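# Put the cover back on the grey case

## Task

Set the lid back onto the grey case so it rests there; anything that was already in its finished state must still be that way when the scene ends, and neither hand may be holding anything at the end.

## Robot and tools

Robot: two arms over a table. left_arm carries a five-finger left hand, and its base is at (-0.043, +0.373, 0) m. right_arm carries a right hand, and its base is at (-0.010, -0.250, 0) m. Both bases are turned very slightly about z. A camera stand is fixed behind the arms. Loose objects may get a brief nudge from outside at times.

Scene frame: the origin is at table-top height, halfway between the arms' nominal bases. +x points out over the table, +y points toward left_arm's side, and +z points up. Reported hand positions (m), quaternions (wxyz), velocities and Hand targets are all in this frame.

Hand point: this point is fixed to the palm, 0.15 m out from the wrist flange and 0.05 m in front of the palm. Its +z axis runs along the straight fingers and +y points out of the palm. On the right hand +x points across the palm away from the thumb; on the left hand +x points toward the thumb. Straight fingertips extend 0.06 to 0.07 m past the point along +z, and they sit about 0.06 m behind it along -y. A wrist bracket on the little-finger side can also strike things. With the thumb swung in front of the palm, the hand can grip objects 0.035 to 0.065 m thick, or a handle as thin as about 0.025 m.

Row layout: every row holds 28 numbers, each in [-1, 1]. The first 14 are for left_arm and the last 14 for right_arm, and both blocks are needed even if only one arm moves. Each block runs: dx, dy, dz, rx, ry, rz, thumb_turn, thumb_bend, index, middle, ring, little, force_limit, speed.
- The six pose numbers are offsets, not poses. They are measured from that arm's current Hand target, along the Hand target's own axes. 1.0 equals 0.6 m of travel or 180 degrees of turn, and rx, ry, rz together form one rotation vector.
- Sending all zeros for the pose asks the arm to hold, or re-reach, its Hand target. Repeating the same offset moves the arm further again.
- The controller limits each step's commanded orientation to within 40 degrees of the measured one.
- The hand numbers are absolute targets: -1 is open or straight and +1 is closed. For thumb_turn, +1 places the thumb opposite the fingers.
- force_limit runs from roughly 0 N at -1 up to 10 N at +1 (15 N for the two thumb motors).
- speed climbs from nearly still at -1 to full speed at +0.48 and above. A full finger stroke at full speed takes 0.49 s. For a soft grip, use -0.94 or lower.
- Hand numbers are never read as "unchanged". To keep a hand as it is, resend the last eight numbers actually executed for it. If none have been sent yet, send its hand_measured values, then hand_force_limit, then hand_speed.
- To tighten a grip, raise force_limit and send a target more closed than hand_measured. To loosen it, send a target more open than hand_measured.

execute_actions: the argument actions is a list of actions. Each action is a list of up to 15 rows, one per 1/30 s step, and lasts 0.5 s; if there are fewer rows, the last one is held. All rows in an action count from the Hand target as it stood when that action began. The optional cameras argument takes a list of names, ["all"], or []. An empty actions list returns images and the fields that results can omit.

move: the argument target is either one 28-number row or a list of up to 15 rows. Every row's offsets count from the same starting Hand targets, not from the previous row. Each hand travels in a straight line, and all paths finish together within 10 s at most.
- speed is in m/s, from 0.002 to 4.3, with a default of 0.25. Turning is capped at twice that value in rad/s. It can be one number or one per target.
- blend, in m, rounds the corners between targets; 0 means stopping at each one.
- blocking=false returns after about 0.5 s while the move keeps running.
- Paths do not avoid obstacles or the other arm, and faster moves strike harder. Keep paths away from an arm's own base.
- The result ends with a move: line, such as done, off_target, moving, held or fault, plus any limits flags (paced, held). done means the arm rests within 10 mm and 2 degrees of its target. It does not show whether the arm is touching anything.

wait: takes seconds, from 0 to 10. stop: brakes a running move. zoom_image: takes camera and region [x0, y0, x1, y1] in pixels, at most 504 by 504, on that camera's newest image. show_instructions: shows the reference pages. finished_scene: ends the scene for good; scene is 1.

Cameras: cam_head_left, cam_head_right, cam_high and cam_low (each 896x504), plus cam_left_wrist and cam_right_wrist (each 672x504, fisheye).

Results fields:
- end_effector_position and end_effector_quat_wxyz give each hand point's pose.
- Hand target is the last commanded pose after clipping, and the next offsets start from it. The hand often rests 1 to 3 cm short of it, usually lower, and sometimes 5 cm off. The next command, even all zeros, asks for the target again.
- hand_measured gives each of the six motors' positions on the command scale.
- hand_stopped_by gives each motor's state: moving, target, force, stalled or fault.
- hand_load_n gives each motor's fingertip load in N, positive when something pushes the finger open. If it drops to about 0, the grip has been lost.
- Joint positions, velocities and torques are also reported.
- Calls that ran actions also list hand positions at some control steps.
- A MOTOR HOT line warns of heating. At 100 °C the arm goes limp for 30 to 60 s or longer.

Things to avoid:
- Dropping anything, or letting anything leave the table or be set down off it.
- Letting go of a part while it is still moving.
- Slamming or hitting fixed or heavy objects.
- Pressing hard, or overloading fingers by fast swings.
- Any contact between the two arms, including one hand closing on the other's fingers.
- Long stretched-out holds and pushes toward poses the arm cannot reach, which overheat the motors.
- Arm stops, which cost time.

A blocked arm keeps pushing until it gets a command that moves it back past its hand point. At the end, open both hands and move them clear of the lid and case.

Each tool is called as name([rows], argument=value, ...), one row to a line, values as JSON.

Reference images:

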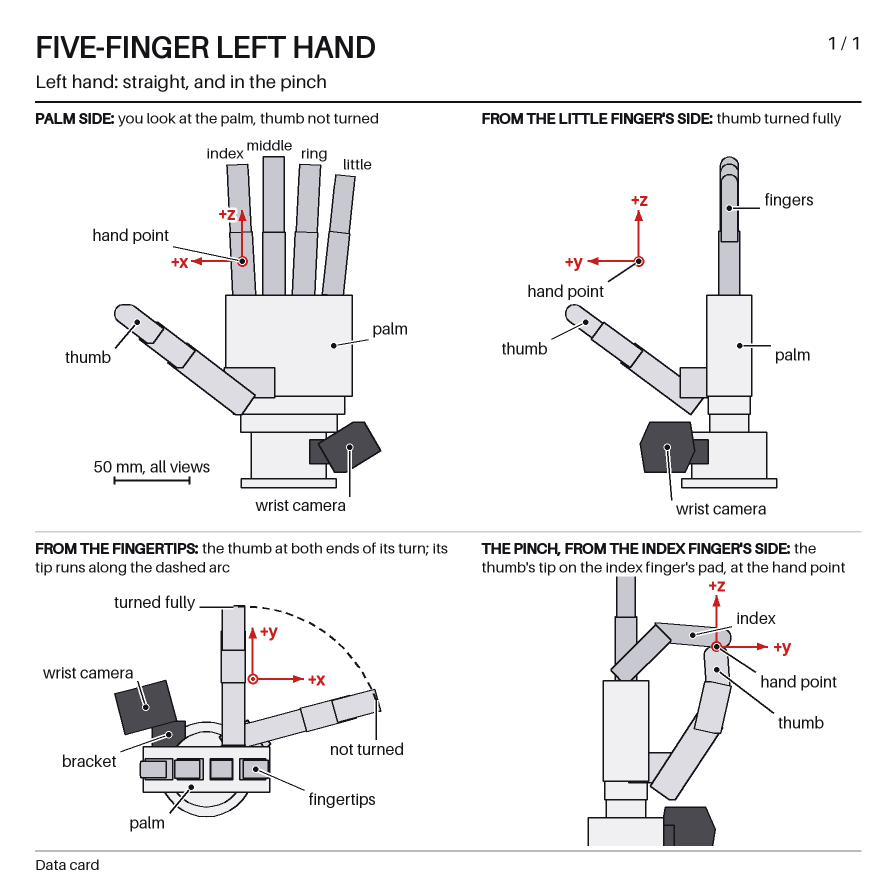

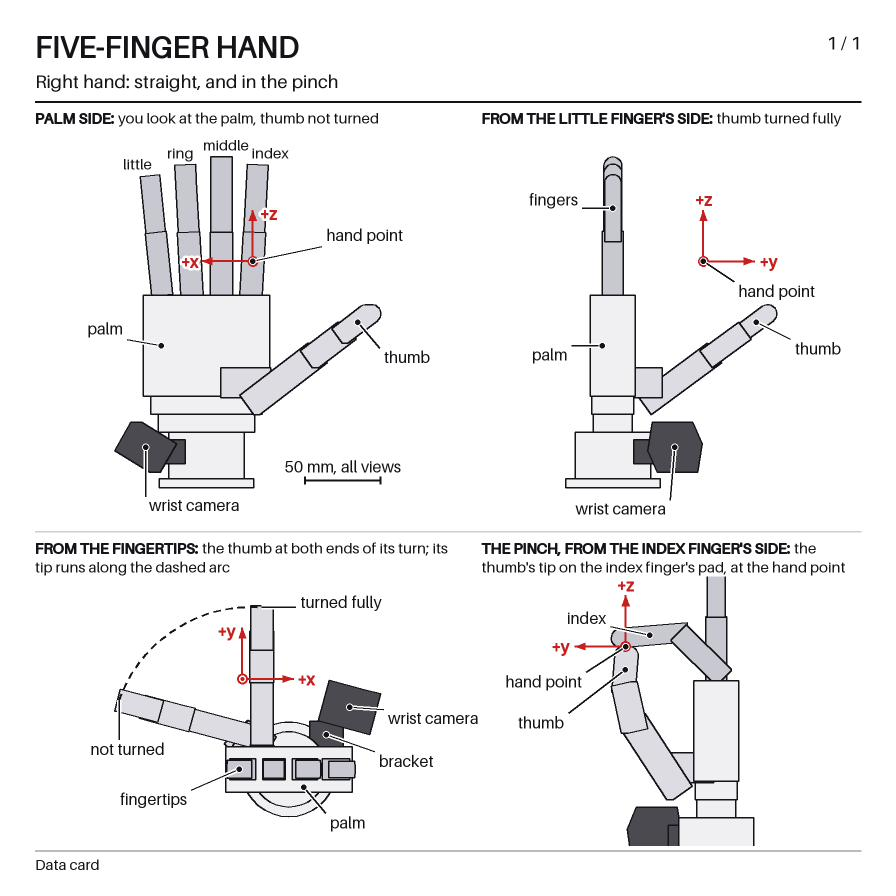

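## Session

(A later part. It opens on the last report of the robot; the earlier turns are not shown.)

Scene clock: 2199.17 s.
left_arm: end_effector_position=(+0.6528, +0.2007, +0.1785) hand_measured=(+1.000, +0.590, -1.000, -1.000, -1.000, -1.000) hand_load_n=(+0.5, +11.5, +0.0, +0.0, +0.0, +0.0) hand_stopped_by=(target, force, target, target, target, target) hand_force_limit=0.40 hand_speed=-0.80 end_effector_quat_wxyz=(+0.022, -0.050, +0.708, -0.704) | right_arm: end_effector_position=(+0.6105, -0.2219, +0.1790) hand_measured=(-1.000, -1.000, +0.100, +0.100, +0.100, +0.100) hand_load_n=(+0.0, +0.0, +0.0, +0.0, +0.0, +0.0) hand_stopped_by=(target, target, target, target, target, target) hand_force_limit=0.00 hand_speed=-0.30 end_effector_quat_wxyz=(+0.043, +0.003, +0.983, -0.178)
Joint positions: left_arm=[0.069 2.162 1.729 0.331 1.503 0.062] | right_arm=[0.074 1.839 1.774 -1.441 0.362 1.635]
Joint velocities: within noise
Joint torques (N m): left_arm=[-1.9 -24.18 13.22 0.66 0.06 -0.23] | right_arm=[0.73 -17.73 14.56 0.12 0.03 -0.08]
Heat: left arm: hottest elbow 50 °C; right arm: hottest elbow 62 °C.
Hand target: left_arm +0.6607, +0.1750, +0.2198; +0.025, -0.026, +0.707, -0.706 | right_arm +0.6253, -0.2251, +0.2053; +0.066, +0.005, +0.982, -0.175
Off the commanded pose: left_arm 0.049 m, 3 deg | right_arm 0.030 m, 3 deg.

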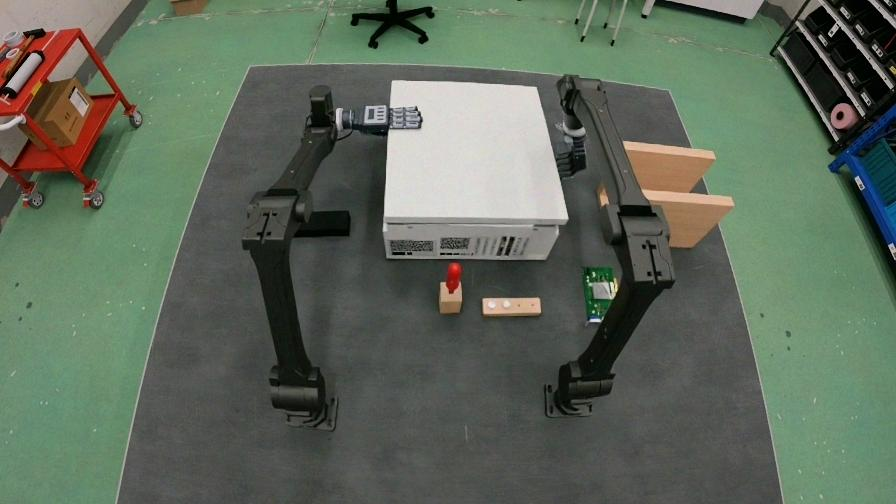

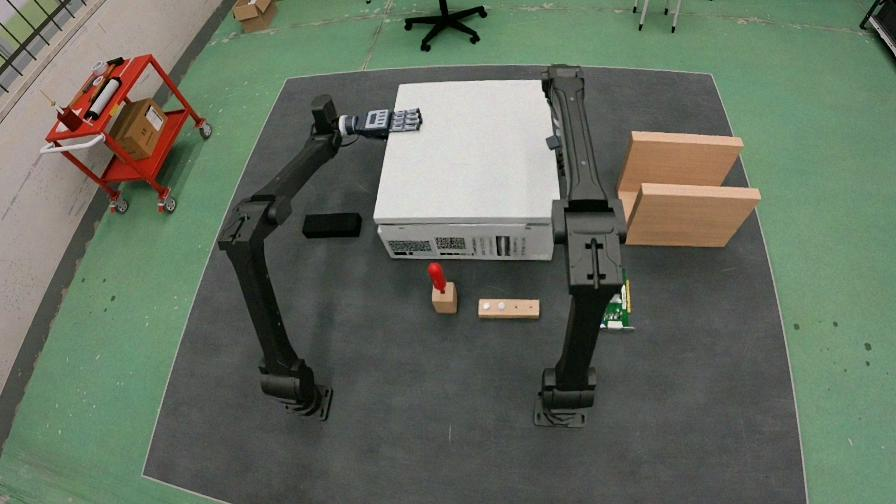

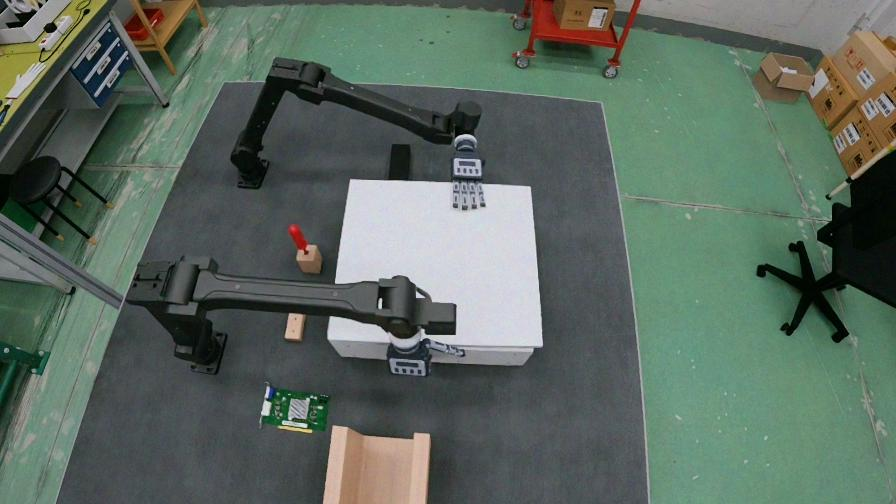

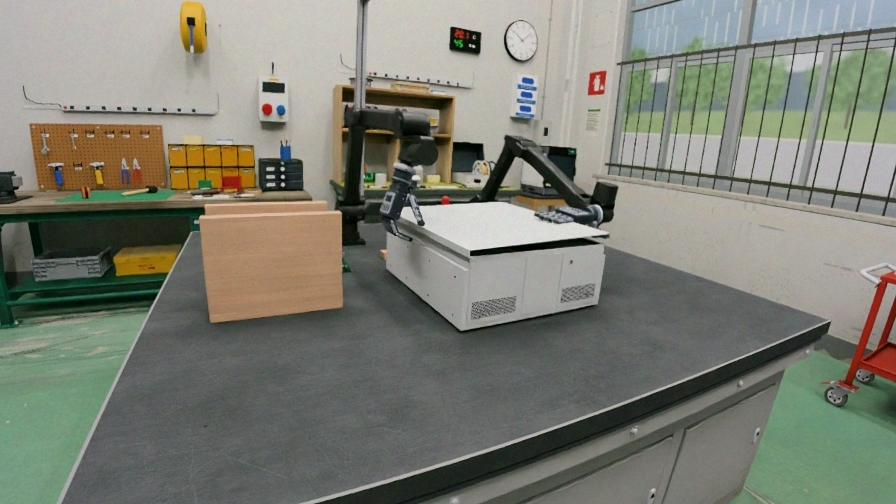

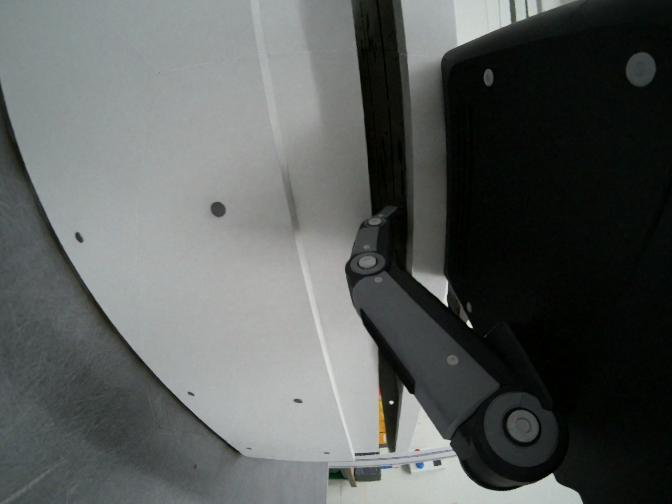

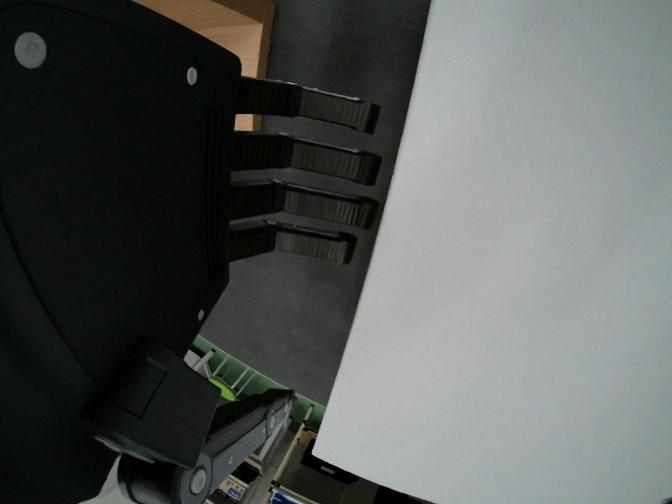

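move(target=[0,0,0,0,0,0,1,0.97,-1,-1,-1,-1,0.4,-0.8,0.0001,0.0408,-0.0097,0,0,0,-1,-1,0.1,0.1,0.1,0.1,0,-0.3], speed=0.05, cameras=["cam_high","cam_low","cam_right_wrist"])

Scene clock: 2209.53 s.
left_arm: end_effector_position=(+0.6528, +0.2007, +0.1785) hand_measured=(+1.000, +0.590, -1.000, -1.000, -1.000, -1.000) hand_load_n=(+0.5, +11.5, +0.0, +0.0, +0.0, +0.0) hand_stopped_by=(target, force, target, target, target, target) hand_force_limit=0.40 hand_speed=-0.80 end_effector_quat_wxyz=(+0.022, -0.050, +0.708, -0.704) | right_arm: end_effector_position=(+0.6068, -0.2064, +0.1786) hand_measured=(-1.000, -1.000, +0.100, +0.100, +0.100, +0.100) hand_load_n=(+0.0, +0.0, +0.0, +0.0, +0.0, +0.0) hand_stopped_by=(target, target, target, target, target, target) hand_force_limit=0.00 hand_speed=-0.30 end_effector_quat_wxyz=(+0.041, -0.003, +0.983, -0.177)
Joint positions: left_arm=[0.069 2.162 1.729 0.331 1.503 0.062] | right_arm=[0.1 1.839 1.774 -1.455 0.362 1.652]
Joint torques (N m): left_arm=[-1.96 -24.29 13.2 0.64 0.08 -0.21] | right_arm=[2.55 -17.26 15.39 0.08 0.19 0.24]
Heat: left arm: hottest elbow 50 °C; right arm: hottest elbow 63 °C.
Hand target: left_arm +0.6607, +0.1750, +0.2198; +0.025, -0.026, +0.707, -0.706 | right_arm +0.6253, -0.2000, +0.2022; +0.066, +0.005, +0.982, -0.175
Off the commanded pose: left_arm 0.049 m, 3 deg | right_arm 0.031 m, 3 deg.
move: off_target (left_arm, right_arm)
Images, in order (width x height): cam_high 896x504, cam_low 896x504, cam_right_wrist 672x504.

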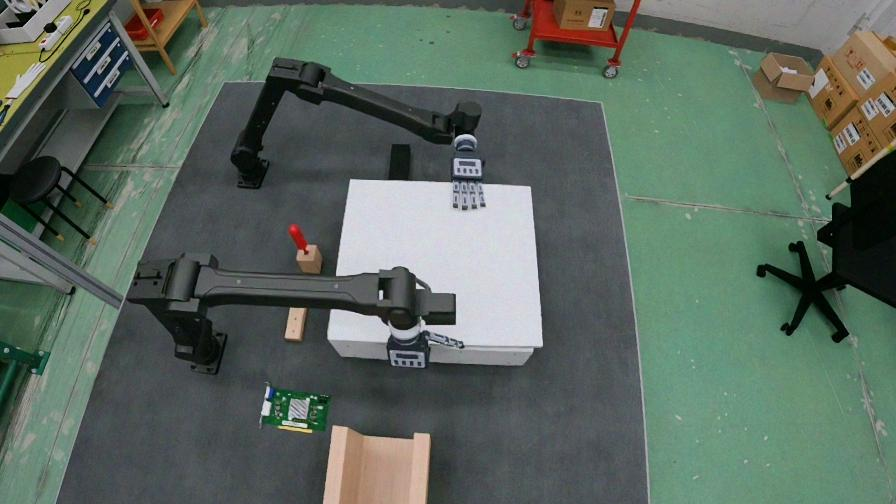

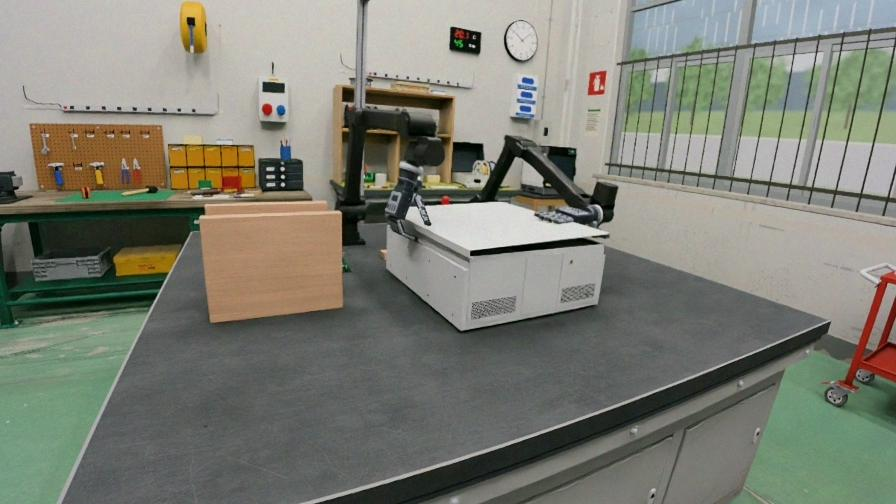

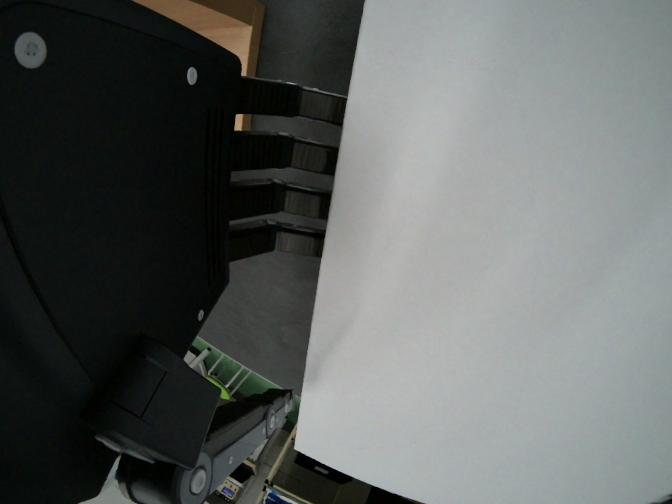

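zoom_image(camera="cam_low", region=[370, 170, 490, 290])

zoom_image(camera="cam_high", region=[360, 290, 560, 390])

Scaled by 4.200.

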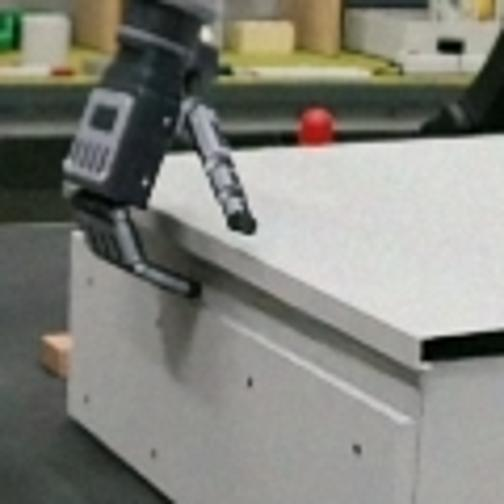

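Scaled by 2.520.

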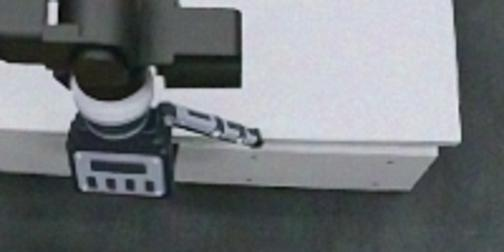

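move(target=[0,0,0,0,0,0,1,0.97,-1,-1,-1,-1,0.4,-0.8,0.0023,0.0074,-0.0024,0,0,0,-1,-1,0.1,0.1,0.1,0.1,0,-0.3], speed=0.05, cameras=["cam_low","cam_right_wrist"])

Scene clock: 2228.17 s.
left_arm: end_effector_position=(+0.6528, +0.2007, +0.1785) hand_measured=(+1.000, +0.590, -1.000, -1.000, -1.000, -1.000) hand_load_n=(+0.5, +11.5, +0.0, +0.0, +0.0, +0.0) hand_stopped_by=(target, force, target, target, target, target) hand_force_limit=0.40 hand_speed=-0.80 end_effector_quat_wxyz=(+0.022, -0.050, +0.708, -0.704) | right_arm: end_effector_position=(+0.6071, -0.2043, +0.1787) hand_measured=(-1.000, -1.000, +0.100, +0.100, +0.100, +0.100) hand_load_n=(+0.0, +0.0, +0.0, +0.0, +0.0, +0.0) hand_stopped_by=(target, target, target, target, target, target) hand_force_limit=0.00 hand_speed=-0.30 end_effector_quat_wxyz=(+0.042, -0.001, +0.983, -0.177)
Joint positions: left_arm=[0.069 2.162 1.729 0.331 1.503 0.062] | right_arm=[0.104 1.839 1.774 -1.455 0.362 1.661]
Joint torques (N m): left_arm=[-1.9 -24.47 13.19 0.64 0.06 -0.23] | right_arm=[2.49 -17.61 14.76 -0.24 0.24 0.19]
Heat: left arm: hottest elbow 51 °C; right arm: hottest elbow 65 °C.
Hand target: left_arm +0.6607, +0.1750, +0.2198; +0.025, -0.026, +0.707, -0.706 | right_arm +0.6239, -0.1953, +0.2019; +0.066, +0.004, +0.982, -0.175
Off the commanded pose: left_arm 0.049 m, 3 deg | right_arm 0.030 m, 3 deg.
move: off_target (left_arm, right_arm)
Images, in order (width x height): cam_low 896x504, cam_right_wrist 672x504.

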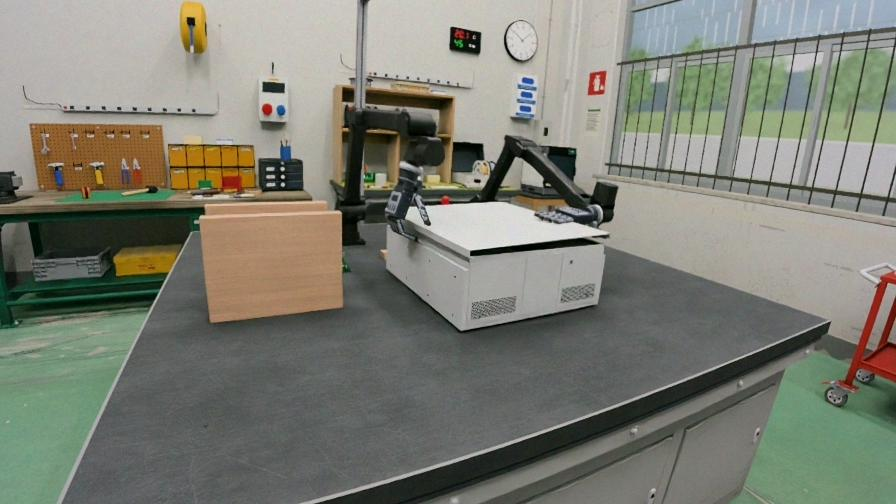

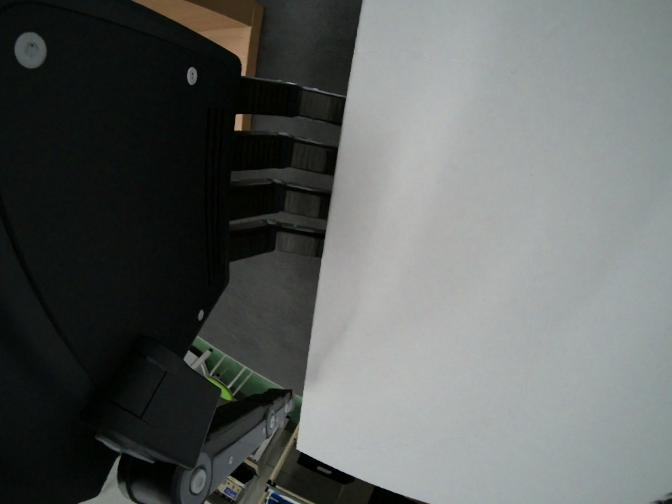

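execute_actions([
  [[0,0,0,0,0,0,1,0.97,-1,-1,-1,-1,0.4,-0.8,0,0,0,0,0,0,-1,-1,0.5,0.5,0.5,0.5,0,-0.6]],
  [[0,0,0,0,0,0,1,0.97,-1,-1,-1,-1,0.4,-0.8,0,0,0,0,0,0,-1,-1,0.5,0.5,0.5,0.5,0,-0.6]],
], cameras=["cam_low","cam_high","cam_right_wrist"])

zoom_image(camera="cam_low", region=[370, 170, 490, 290])

Scene clock: 2233.93 s.
left_arm: end_effector_position=(+0.6521, +0.1993, +0.1796) hand_measured=(+1.000, +0.590, -1.000, -1.000, -1.000, -1.000) hand_load_n=(+0.0, +6.5, -0.5, +0.0, +0.0, +0.0) hand_stopped_by=(target, force, target, target, target, target) hand_force_limit=0.40 hand_speed=-0.80 end_effector_quat_wxyz=(+0.019, -0.053, +0.708, -0.704) | right_arm: end_effector_position=(+0.6073, -0.2091, +0.1668) hand_measured=(-1.000, -1.000, +0.500, +0.500, +0.500, +0.500) hand_load_n=(+0.0, -0.5, +4.0, -0.5, +0.0, +0.0) hand_stopped_by=(target, target, target, target, target, target) hand_force_limit=0.00 hand_speed=-0.60 end_effector_quat_wxyz=(+0.030, -0.001, +0.982, -0.188)
Joint positions: left_arm=[0.068 2.161 1.729 0.33 1.503 0.054] | right_arm=[0.102 1.86 1.774 -1.459 0.381 1.662]
Joint torques (N m): left_arm=[-1.73 -24.18 13.22 0.81 0.11 -0.18] | right_arm=[1.85 -19.49 14.87 0.17 -0.41 0.18]
Heat: left arm: hottest elbow 51 °C; right arm: hottest elbow 66 °C.
Hand target: left_arm +0.6607, +0.1751, +0.2200; +0.025, -0.026, +0.707, -0.706 | right_arm +0.6239, -0.1952, +0.2020; +0.066, +0.005, +0.982, -0.175
Off the commanded pose: left_arm 0.048 m, 3 deg | right_arm 0.041 m, 4 deg.
Step readings (end_effector_position of left_arm | right_arm):
0: (+0.6528, +0.2007, +0.1785) | (+0.6072, -0.2043, +0.1787)
1: (+0.6528, +0.2007, +0.1785) | (+0.6072, -0.2043, +0.1787)
2: (+0.6528, +0.2007, +0.1785) | (+0.6072, -0.2043, +0.1787)
4: (+0.6528, +0.2007, +0.1785) | (+0.6071, -0.2043, +0.1787)
8: (+0.6528, +0.2007, +0.1785) | (+0.6069, -0.2054, +0.1788)
15: (+0.6521, +0.1993, +0.1796) | (+0.6073, -0.2091, +0.1673)
16: (+0.6521, +0.1993, +0.1796) | (+0.6073, -0.2091, +0.1668)
17: (+0.6521, +0.1993, +0.1796) | (+0.6073, -0.2091, +0.1668)
19: (+0.6521, +0.1993, +0.1796) | (+0.6073, -0.2091, +0.1668)
23: (+0.6521, +0.1993, +0.1796) | (+0.6073, -0.2091, +0.1668)
30: (+0.6521, +0.1993, +0.1796) | (+0.6073, -0.2091, +0.1668)
Images, in order (width x height): cam_high 896x504, cam_low 896x504, cam_right_wrist 672x504.

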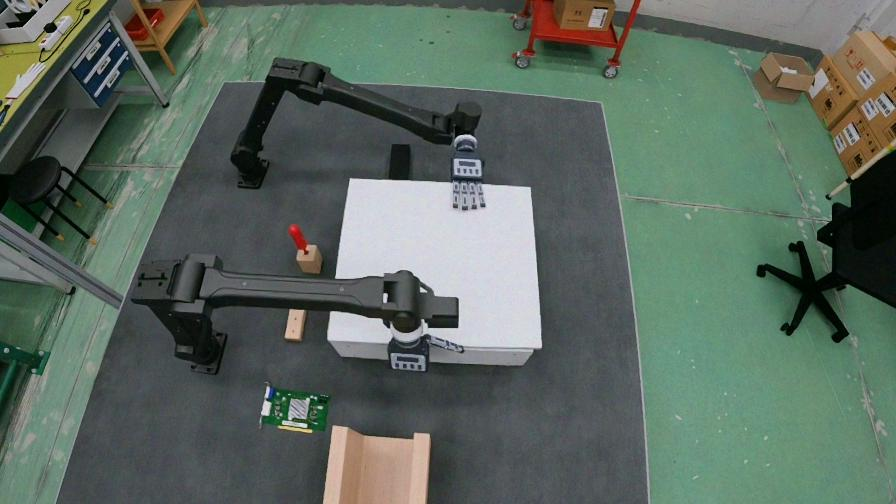

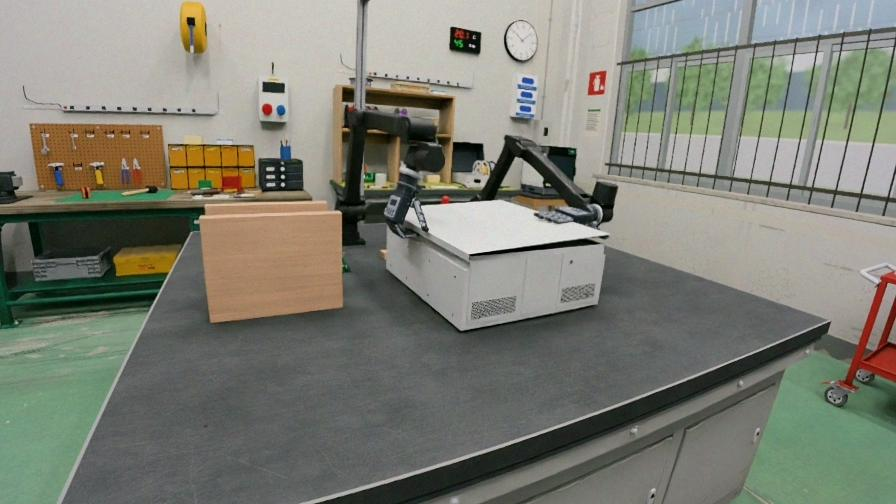

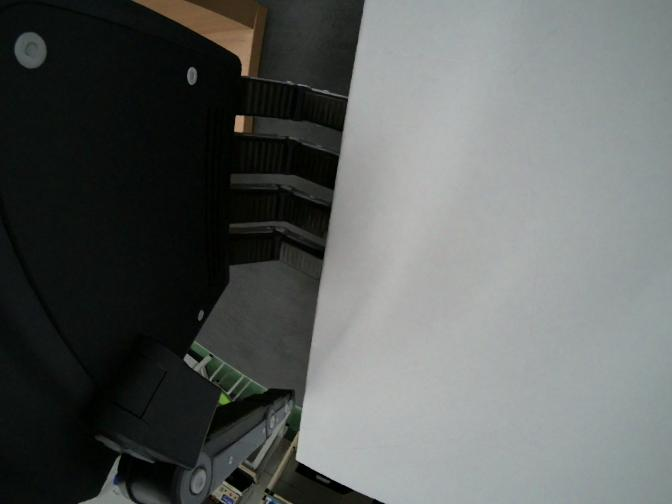

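Scaled by 4.200.

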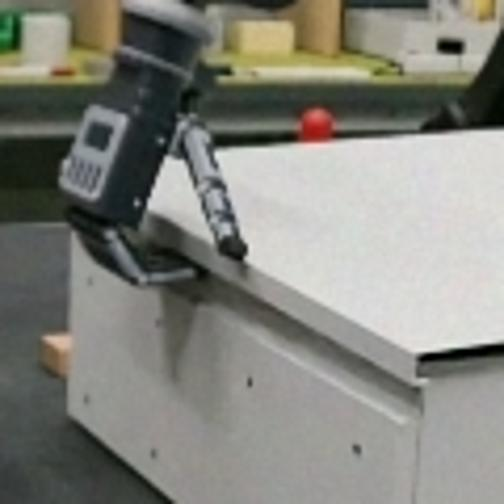

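move(target=[0,0,0,0,0,0,1,0.97,-1,-1,-1,-1,0.4,-0.8,0.0308,-0.0045,-0.0206,0.0015,0.0038,0.0103,-1,-1,0.5,0.5,0.5,0.5,0,-0.6], speed=0.03, cameras=["cam_low","cam_high","cam_right_wrist"])

zoom_image(camera="cam_low", region=[370, 170, 490, 290])

Scene clock: 2249.00 s.
left_arm: end_effector_position=(+0.6518, +0.1982, +0.1802) hand_measured=(+1.000, +0.590, -1.000, -1.000, -1.000, -1.000) hand_load_n=(-0.5, +6.5, +0.0, +0.0, -0.5, +0.0) hand_stopped_by=(target, force, target, target, target, target) hand_force_limit=0.40 hand_speed=-0.80 end_effector_quat_wxyz=(+0.018, -0.052, +0.708, -0.704) | right_arm: end_effector_position=(+0.6046, -0.2106, +0.1724) hand_measured=(-1.000, -1.000, +0.498, +0.500, +0.500, +0.500) hand_load_n=(+0.0, +0.0, +4.5, +2.0, +0.0, +0.0) hand_stopped_by=(target, target, target, target, target, target) hand_force_limit=0.00 hand_speed=-0.60 end_effector_quat_wxyz=(+0.030, +0.020, +0.982, -0.186)
Joint positions: left_arm=[0.066 2.16 1.729 0.33 1.503 0.054] | right_arm=[0.102 1.85 1.774 -1.477 0.38 1.707]
Joint torques (N m): left_arm=[-1.55 -24.06 13.24 0.84 0.1 -0.18] | right_arm=[3.31 -21.89 10.95 -0.16 -0.27 0.14]
Heat: left arm: hottest elbow 51 °C; right arm: hottest elbow 66 °C.
Hand target: left_arm +0.6607, +0.1751, +0.2198; +0.025, -0.026, +0.707, -0.706 | right_arm +0.6039, -0.1938, +0.2119; +0.063, +0.022, +0.982, -0.176
Off the commanded pose: left_arm 0.047 m, 3 deg | right_arm 0.043 m, 4 deg.
move: off_target (left_arm, right_arm)
Images, in order (width x height): cam_high 896x504, cam_low 896x504, cam_right_wrist 672x504.

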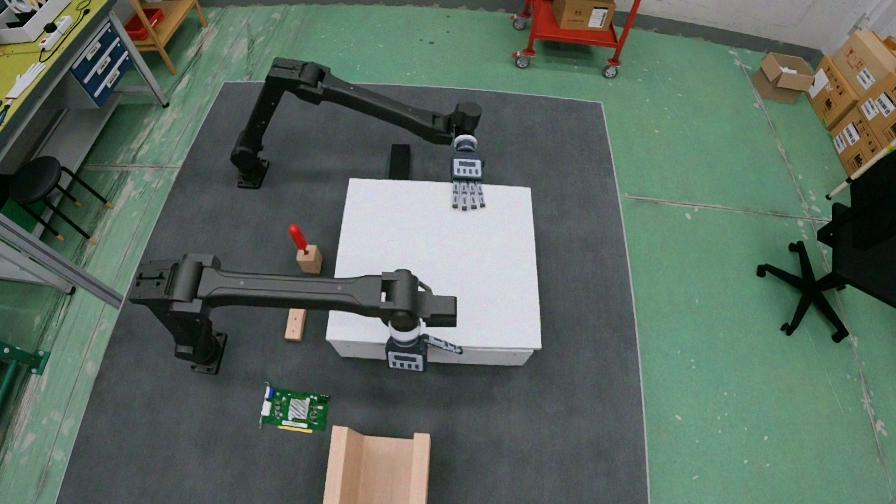

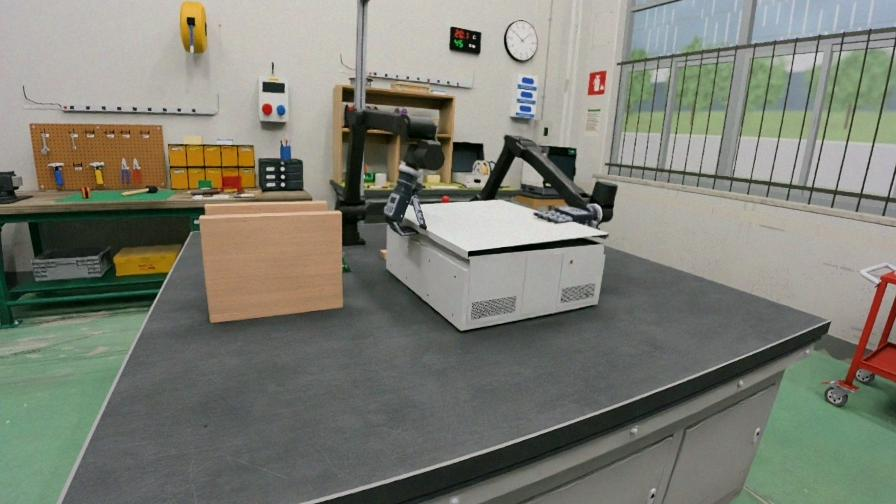

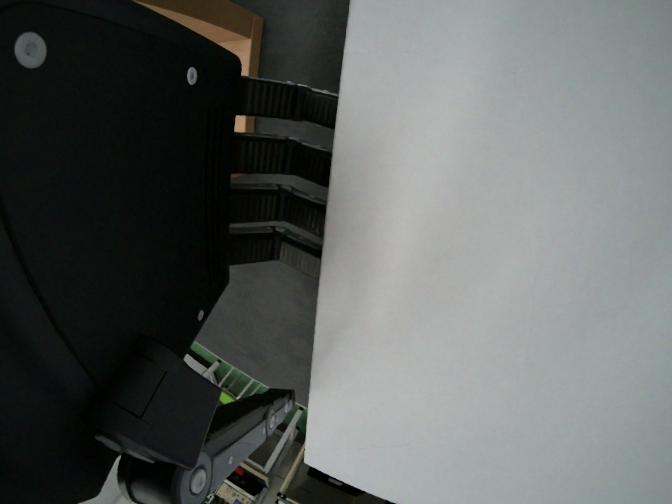

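Scaled by 4.200.

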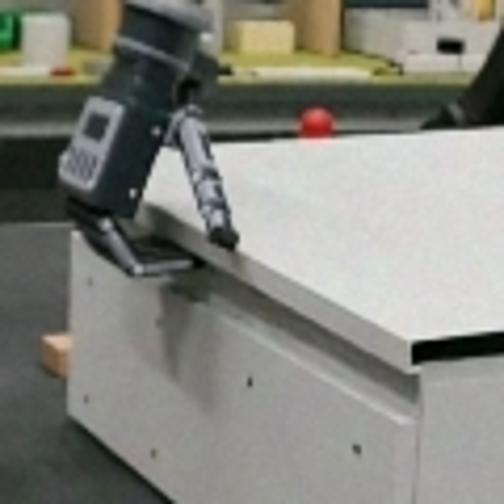

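move(target=[0,0,0,0,0,0,1,0.97,-1,-1,-1,-1,0.4,-0.8,0.0332,0.0041,-0.0062,0,0,0,-1,-1,0.5,0.5,0.5,0.5,0,-0.6], speed=0.03, cameras=["cam_low","cam_high","cam_right_wrist"])

zoom_image(camera="cam_low", region=[370, 170, 490, 290])

zoom_image(camera="cam_high", region=[480, 300, 570, 380])

Scene clock: 2261.30 s.
left_arm: end_effector_position=(+0.6507, +0.1983, +0.1805) hand_measured=(+1.000, +0.590, -1.000, -1.000, -1.000, -1.000) hand_load_n=(+1.0, +11.5, +0.0, +0.0, +0.0, +0.0) hand_stopped_by=(target, force, target, target, target, target) hand_force_limit=0.40 hand_speed=-0.80 end_effector_quat_wxyz=(+0.017, -0.050, +0.708, -0.705) | right_arm: end_effector_position=(+0.5861, -0.2095, +0.1817) hand_measured=(-1.000, -1.000, +0.498, +0.500, +0.500, +0.500) hand_load_n=(+0.0, +0.0, +5.0, +0.0, +0.0, +0.0) hand_stopped_by=(target, target, target, target, target, target) hand_force_limit=0.00 hand_speed=-0.60 end_effector_quat_wxyz=(+0.033, +0.027, +0.982, -0.184)
Joint positions: left_arm=[0.066 2.16 1.729 0.33 1.508 0.054] | right_arm=[0.107 1.794 1.718 -1.477 0.376 1.727]
Joint torques (N m): left_arm=[-1.49 -24.12 13.22 0.77 -0.14 -0.17] | right_arm=[3.84 -21.01 9.94 0.31 -0.09 0.16]
Heat: left arm: hottest elbow 51 °C; right arm: hottest elbow 65 °C.
Hand target: left_arm +0.6607, +0.1751, +0.2199; +0.025, -0.026, +0.707, -0.706 | right_arm +0.5839, -0.1899, +0.2120; +0.063, +0.022, +0.982, -0.176
Off the commanded pose: left_arm 0.047 m, 3 deg | right_arm 0.036 m, 4 deg.
move: off_target (left_arm, right_arm)
Images, in order (width x height): cam_high 896x504, cam_low 896x504, cam_right_wrist 672x504.

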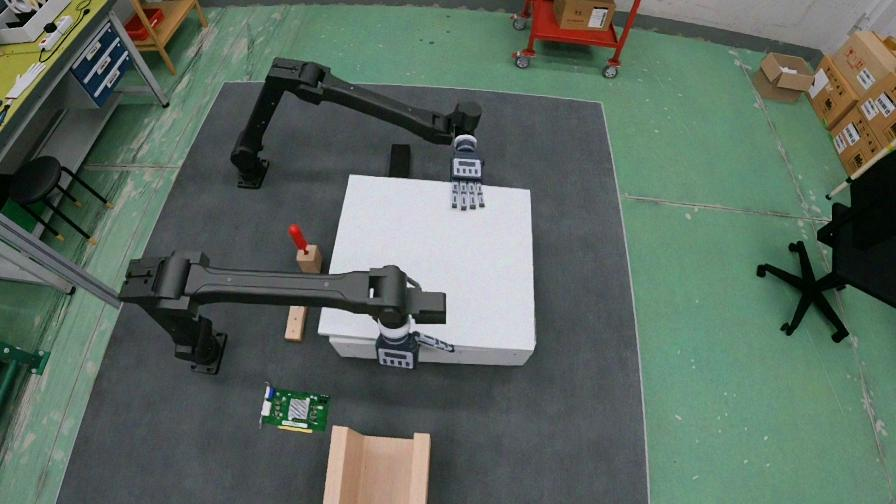

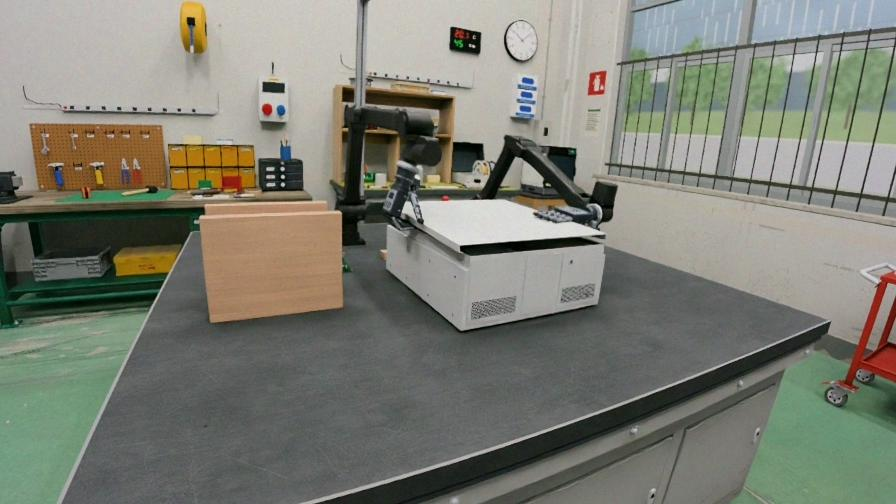

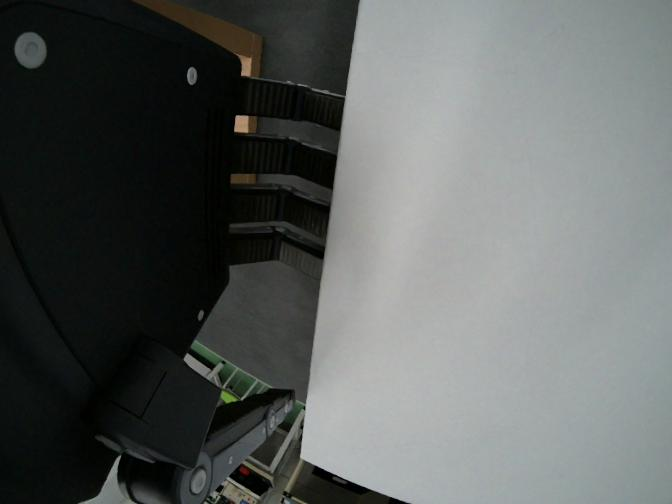

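Scaled by 4.200.

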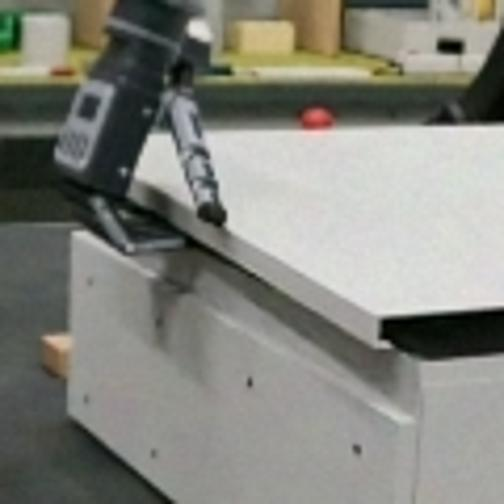

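Scaled by 5.600.

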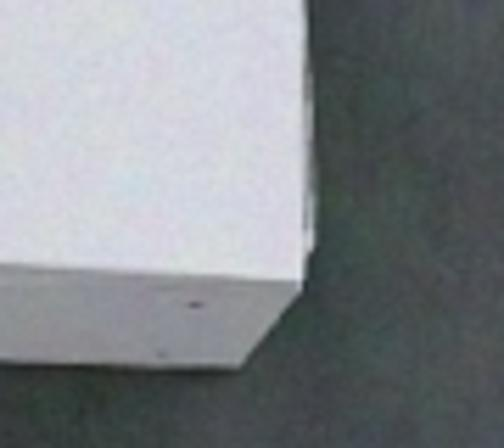

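move(target=[0,0,0,0,0,0,1,0.97,-1,-1,-1,-1,0.4,-0.8,0.0037,0.0097,0.0263,0,0,0,-1,-1,0.5,0.5,0.5,0.5,0,-0.6], speed=0.03, cameras=["cam_low","cam_high","cam_right_wrist","cam_head_left"])

zoom_image(camera="cam_low", region=[370, 170, 490, 290])

zoom_image(camera="cam_high", region=[480, 300, 570, 380])

Scene clock: 2270.13 s.
left_arm: end_effector_position=(+0.6507, +0.1983, +0.1805) hand_measured=(+1.000, +0.590, -1.000, -1.000, -1.000, -1.000) hand_load_n=(+1.0, +12.5, +0.0, +0.0, +0.0, +0.0) hand_stopped_by=(target, force, target, target, target, target) hand_force_limit=0.40 hand_speed=-0.80 end_effector_quat_wxyz=(+0.017, -0.050, +0.708, -0.705) | right_arm: end_effector_position=(+0.5837, -0.2091, +0.1774) hand_measured=(-1.000, -1.000, +0.498, +0.500, +0.500, +0.500) hand_load_n=(-0.5, +0.0, +4.5, -2.5, +0.0, +0.0) hand_stopped_by=(target, target, target, target, target, target) hand_force_limit=0.00 hand_speed=-0.60 end_effector_quat_wxyz=(+0.039, +0.028, +0.982, -0.183)
Joint positions: left_arm=[0.066 2.16 1.729 0.33 1.508 0.054] | right_arm=[0.109 1.78 1.685 -1.447 0.376 1.728]
Joint torques (N m): left_arm=[-1.44 -24 13.19 0.76 -0.15 -0.18] | right_arm=[3.19 -19.96 9.03 0.76 -0.14 0.18]
Heat: left arm: hottest elbow 51 °C; right arm: hottest elbow 63 °C.
Hand target: left_arm +0.6607, +0.1751, +0.2199; +0.025, -0.026, +0.707, -0.706 | right_arm +0.5839, -0.1899, +0.1949; +0.063, +0.022, +0.982, -0.176
Off the commanded pose: left_arm 0.047 m, 3 deg | right_arm 0.026 m, 3 deg.
move: off_target (left_arm, right_arm)
Images, in order (width x height): cam_head_left 896x504, cam_high 896x504, cam_low 896x504, cam_right_wrist 672x504.

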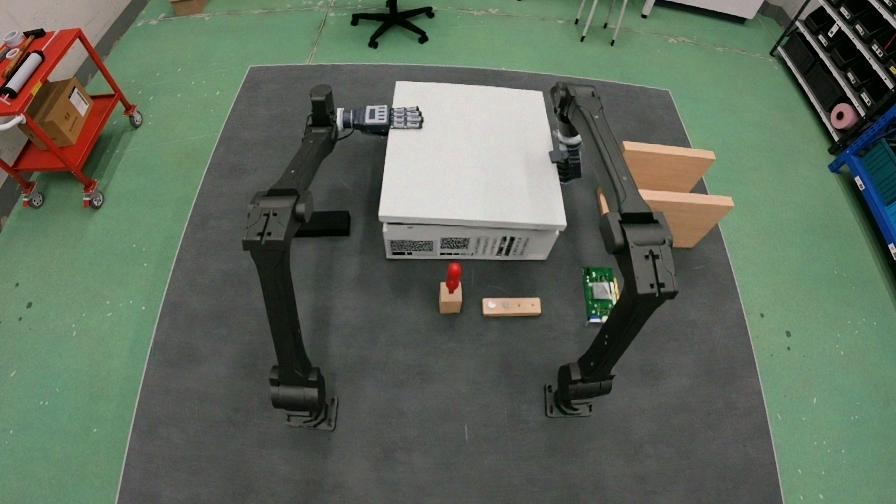

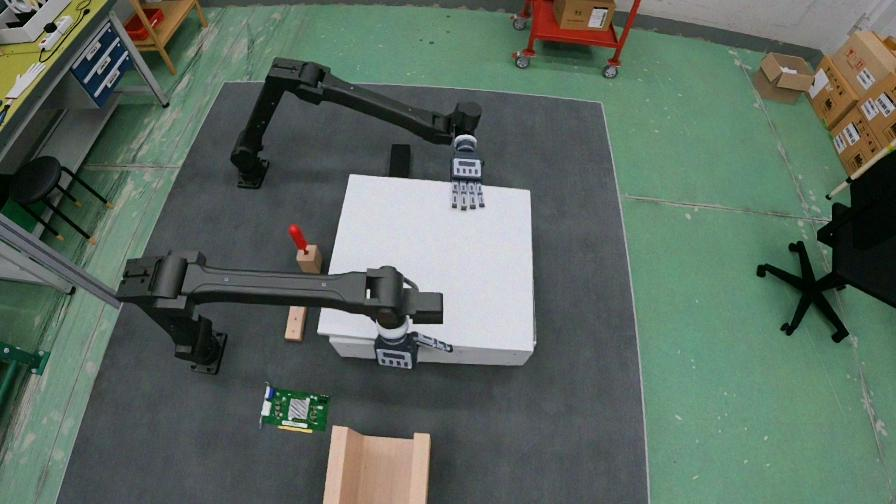

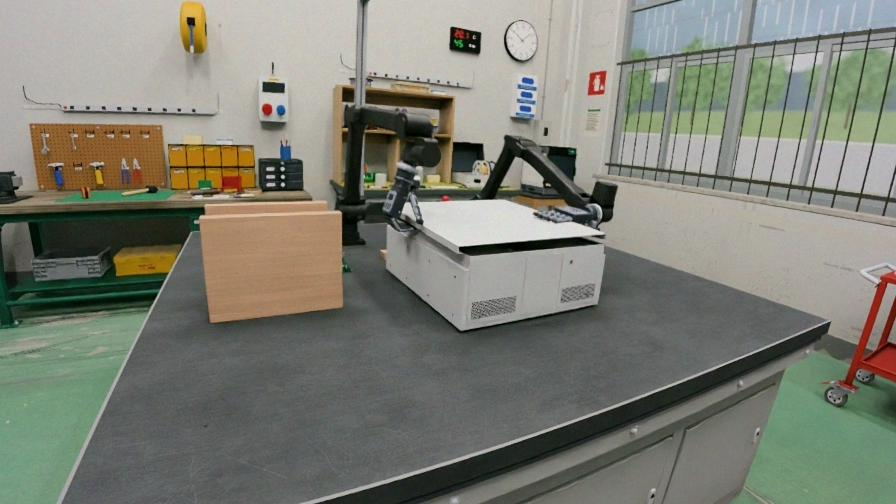

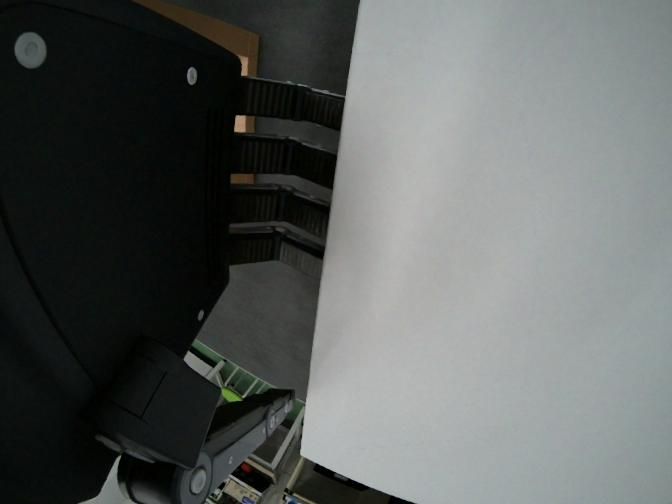

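Scaled by 4.200.

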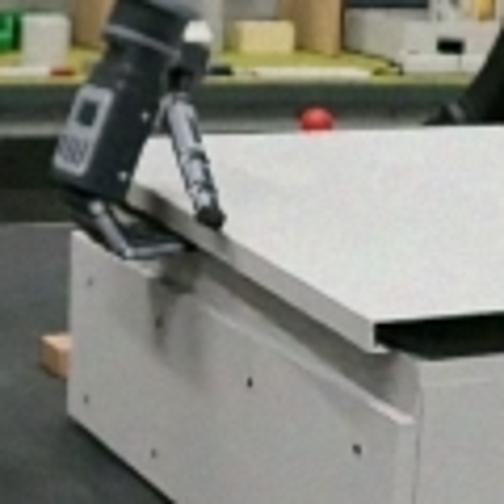

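Scaled by 5.600.

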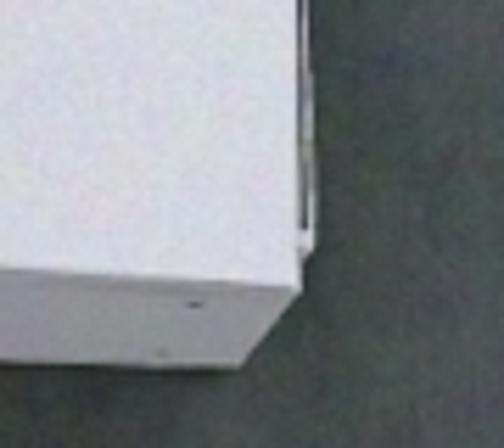

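zoom_image(camera="cam_high", region=[490, 170, 560, 370])

zoom_image(camera="cam_head_left", region=[370, 190, 480, 270])

zoom_image(camera="cam_head_left", region=[480, 190, 590, 270])

Scaled by 2.520.

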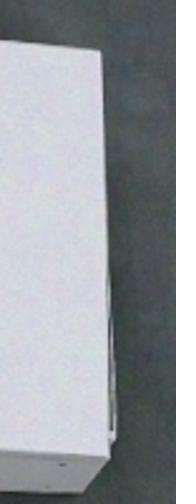

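Scaled by 4.582.

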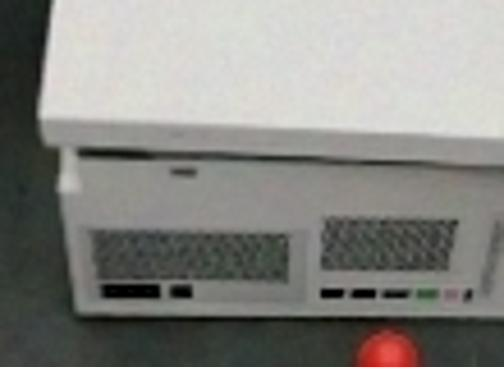

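Scaled by 4.582.

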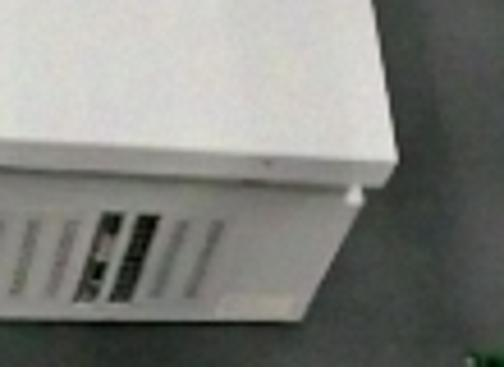

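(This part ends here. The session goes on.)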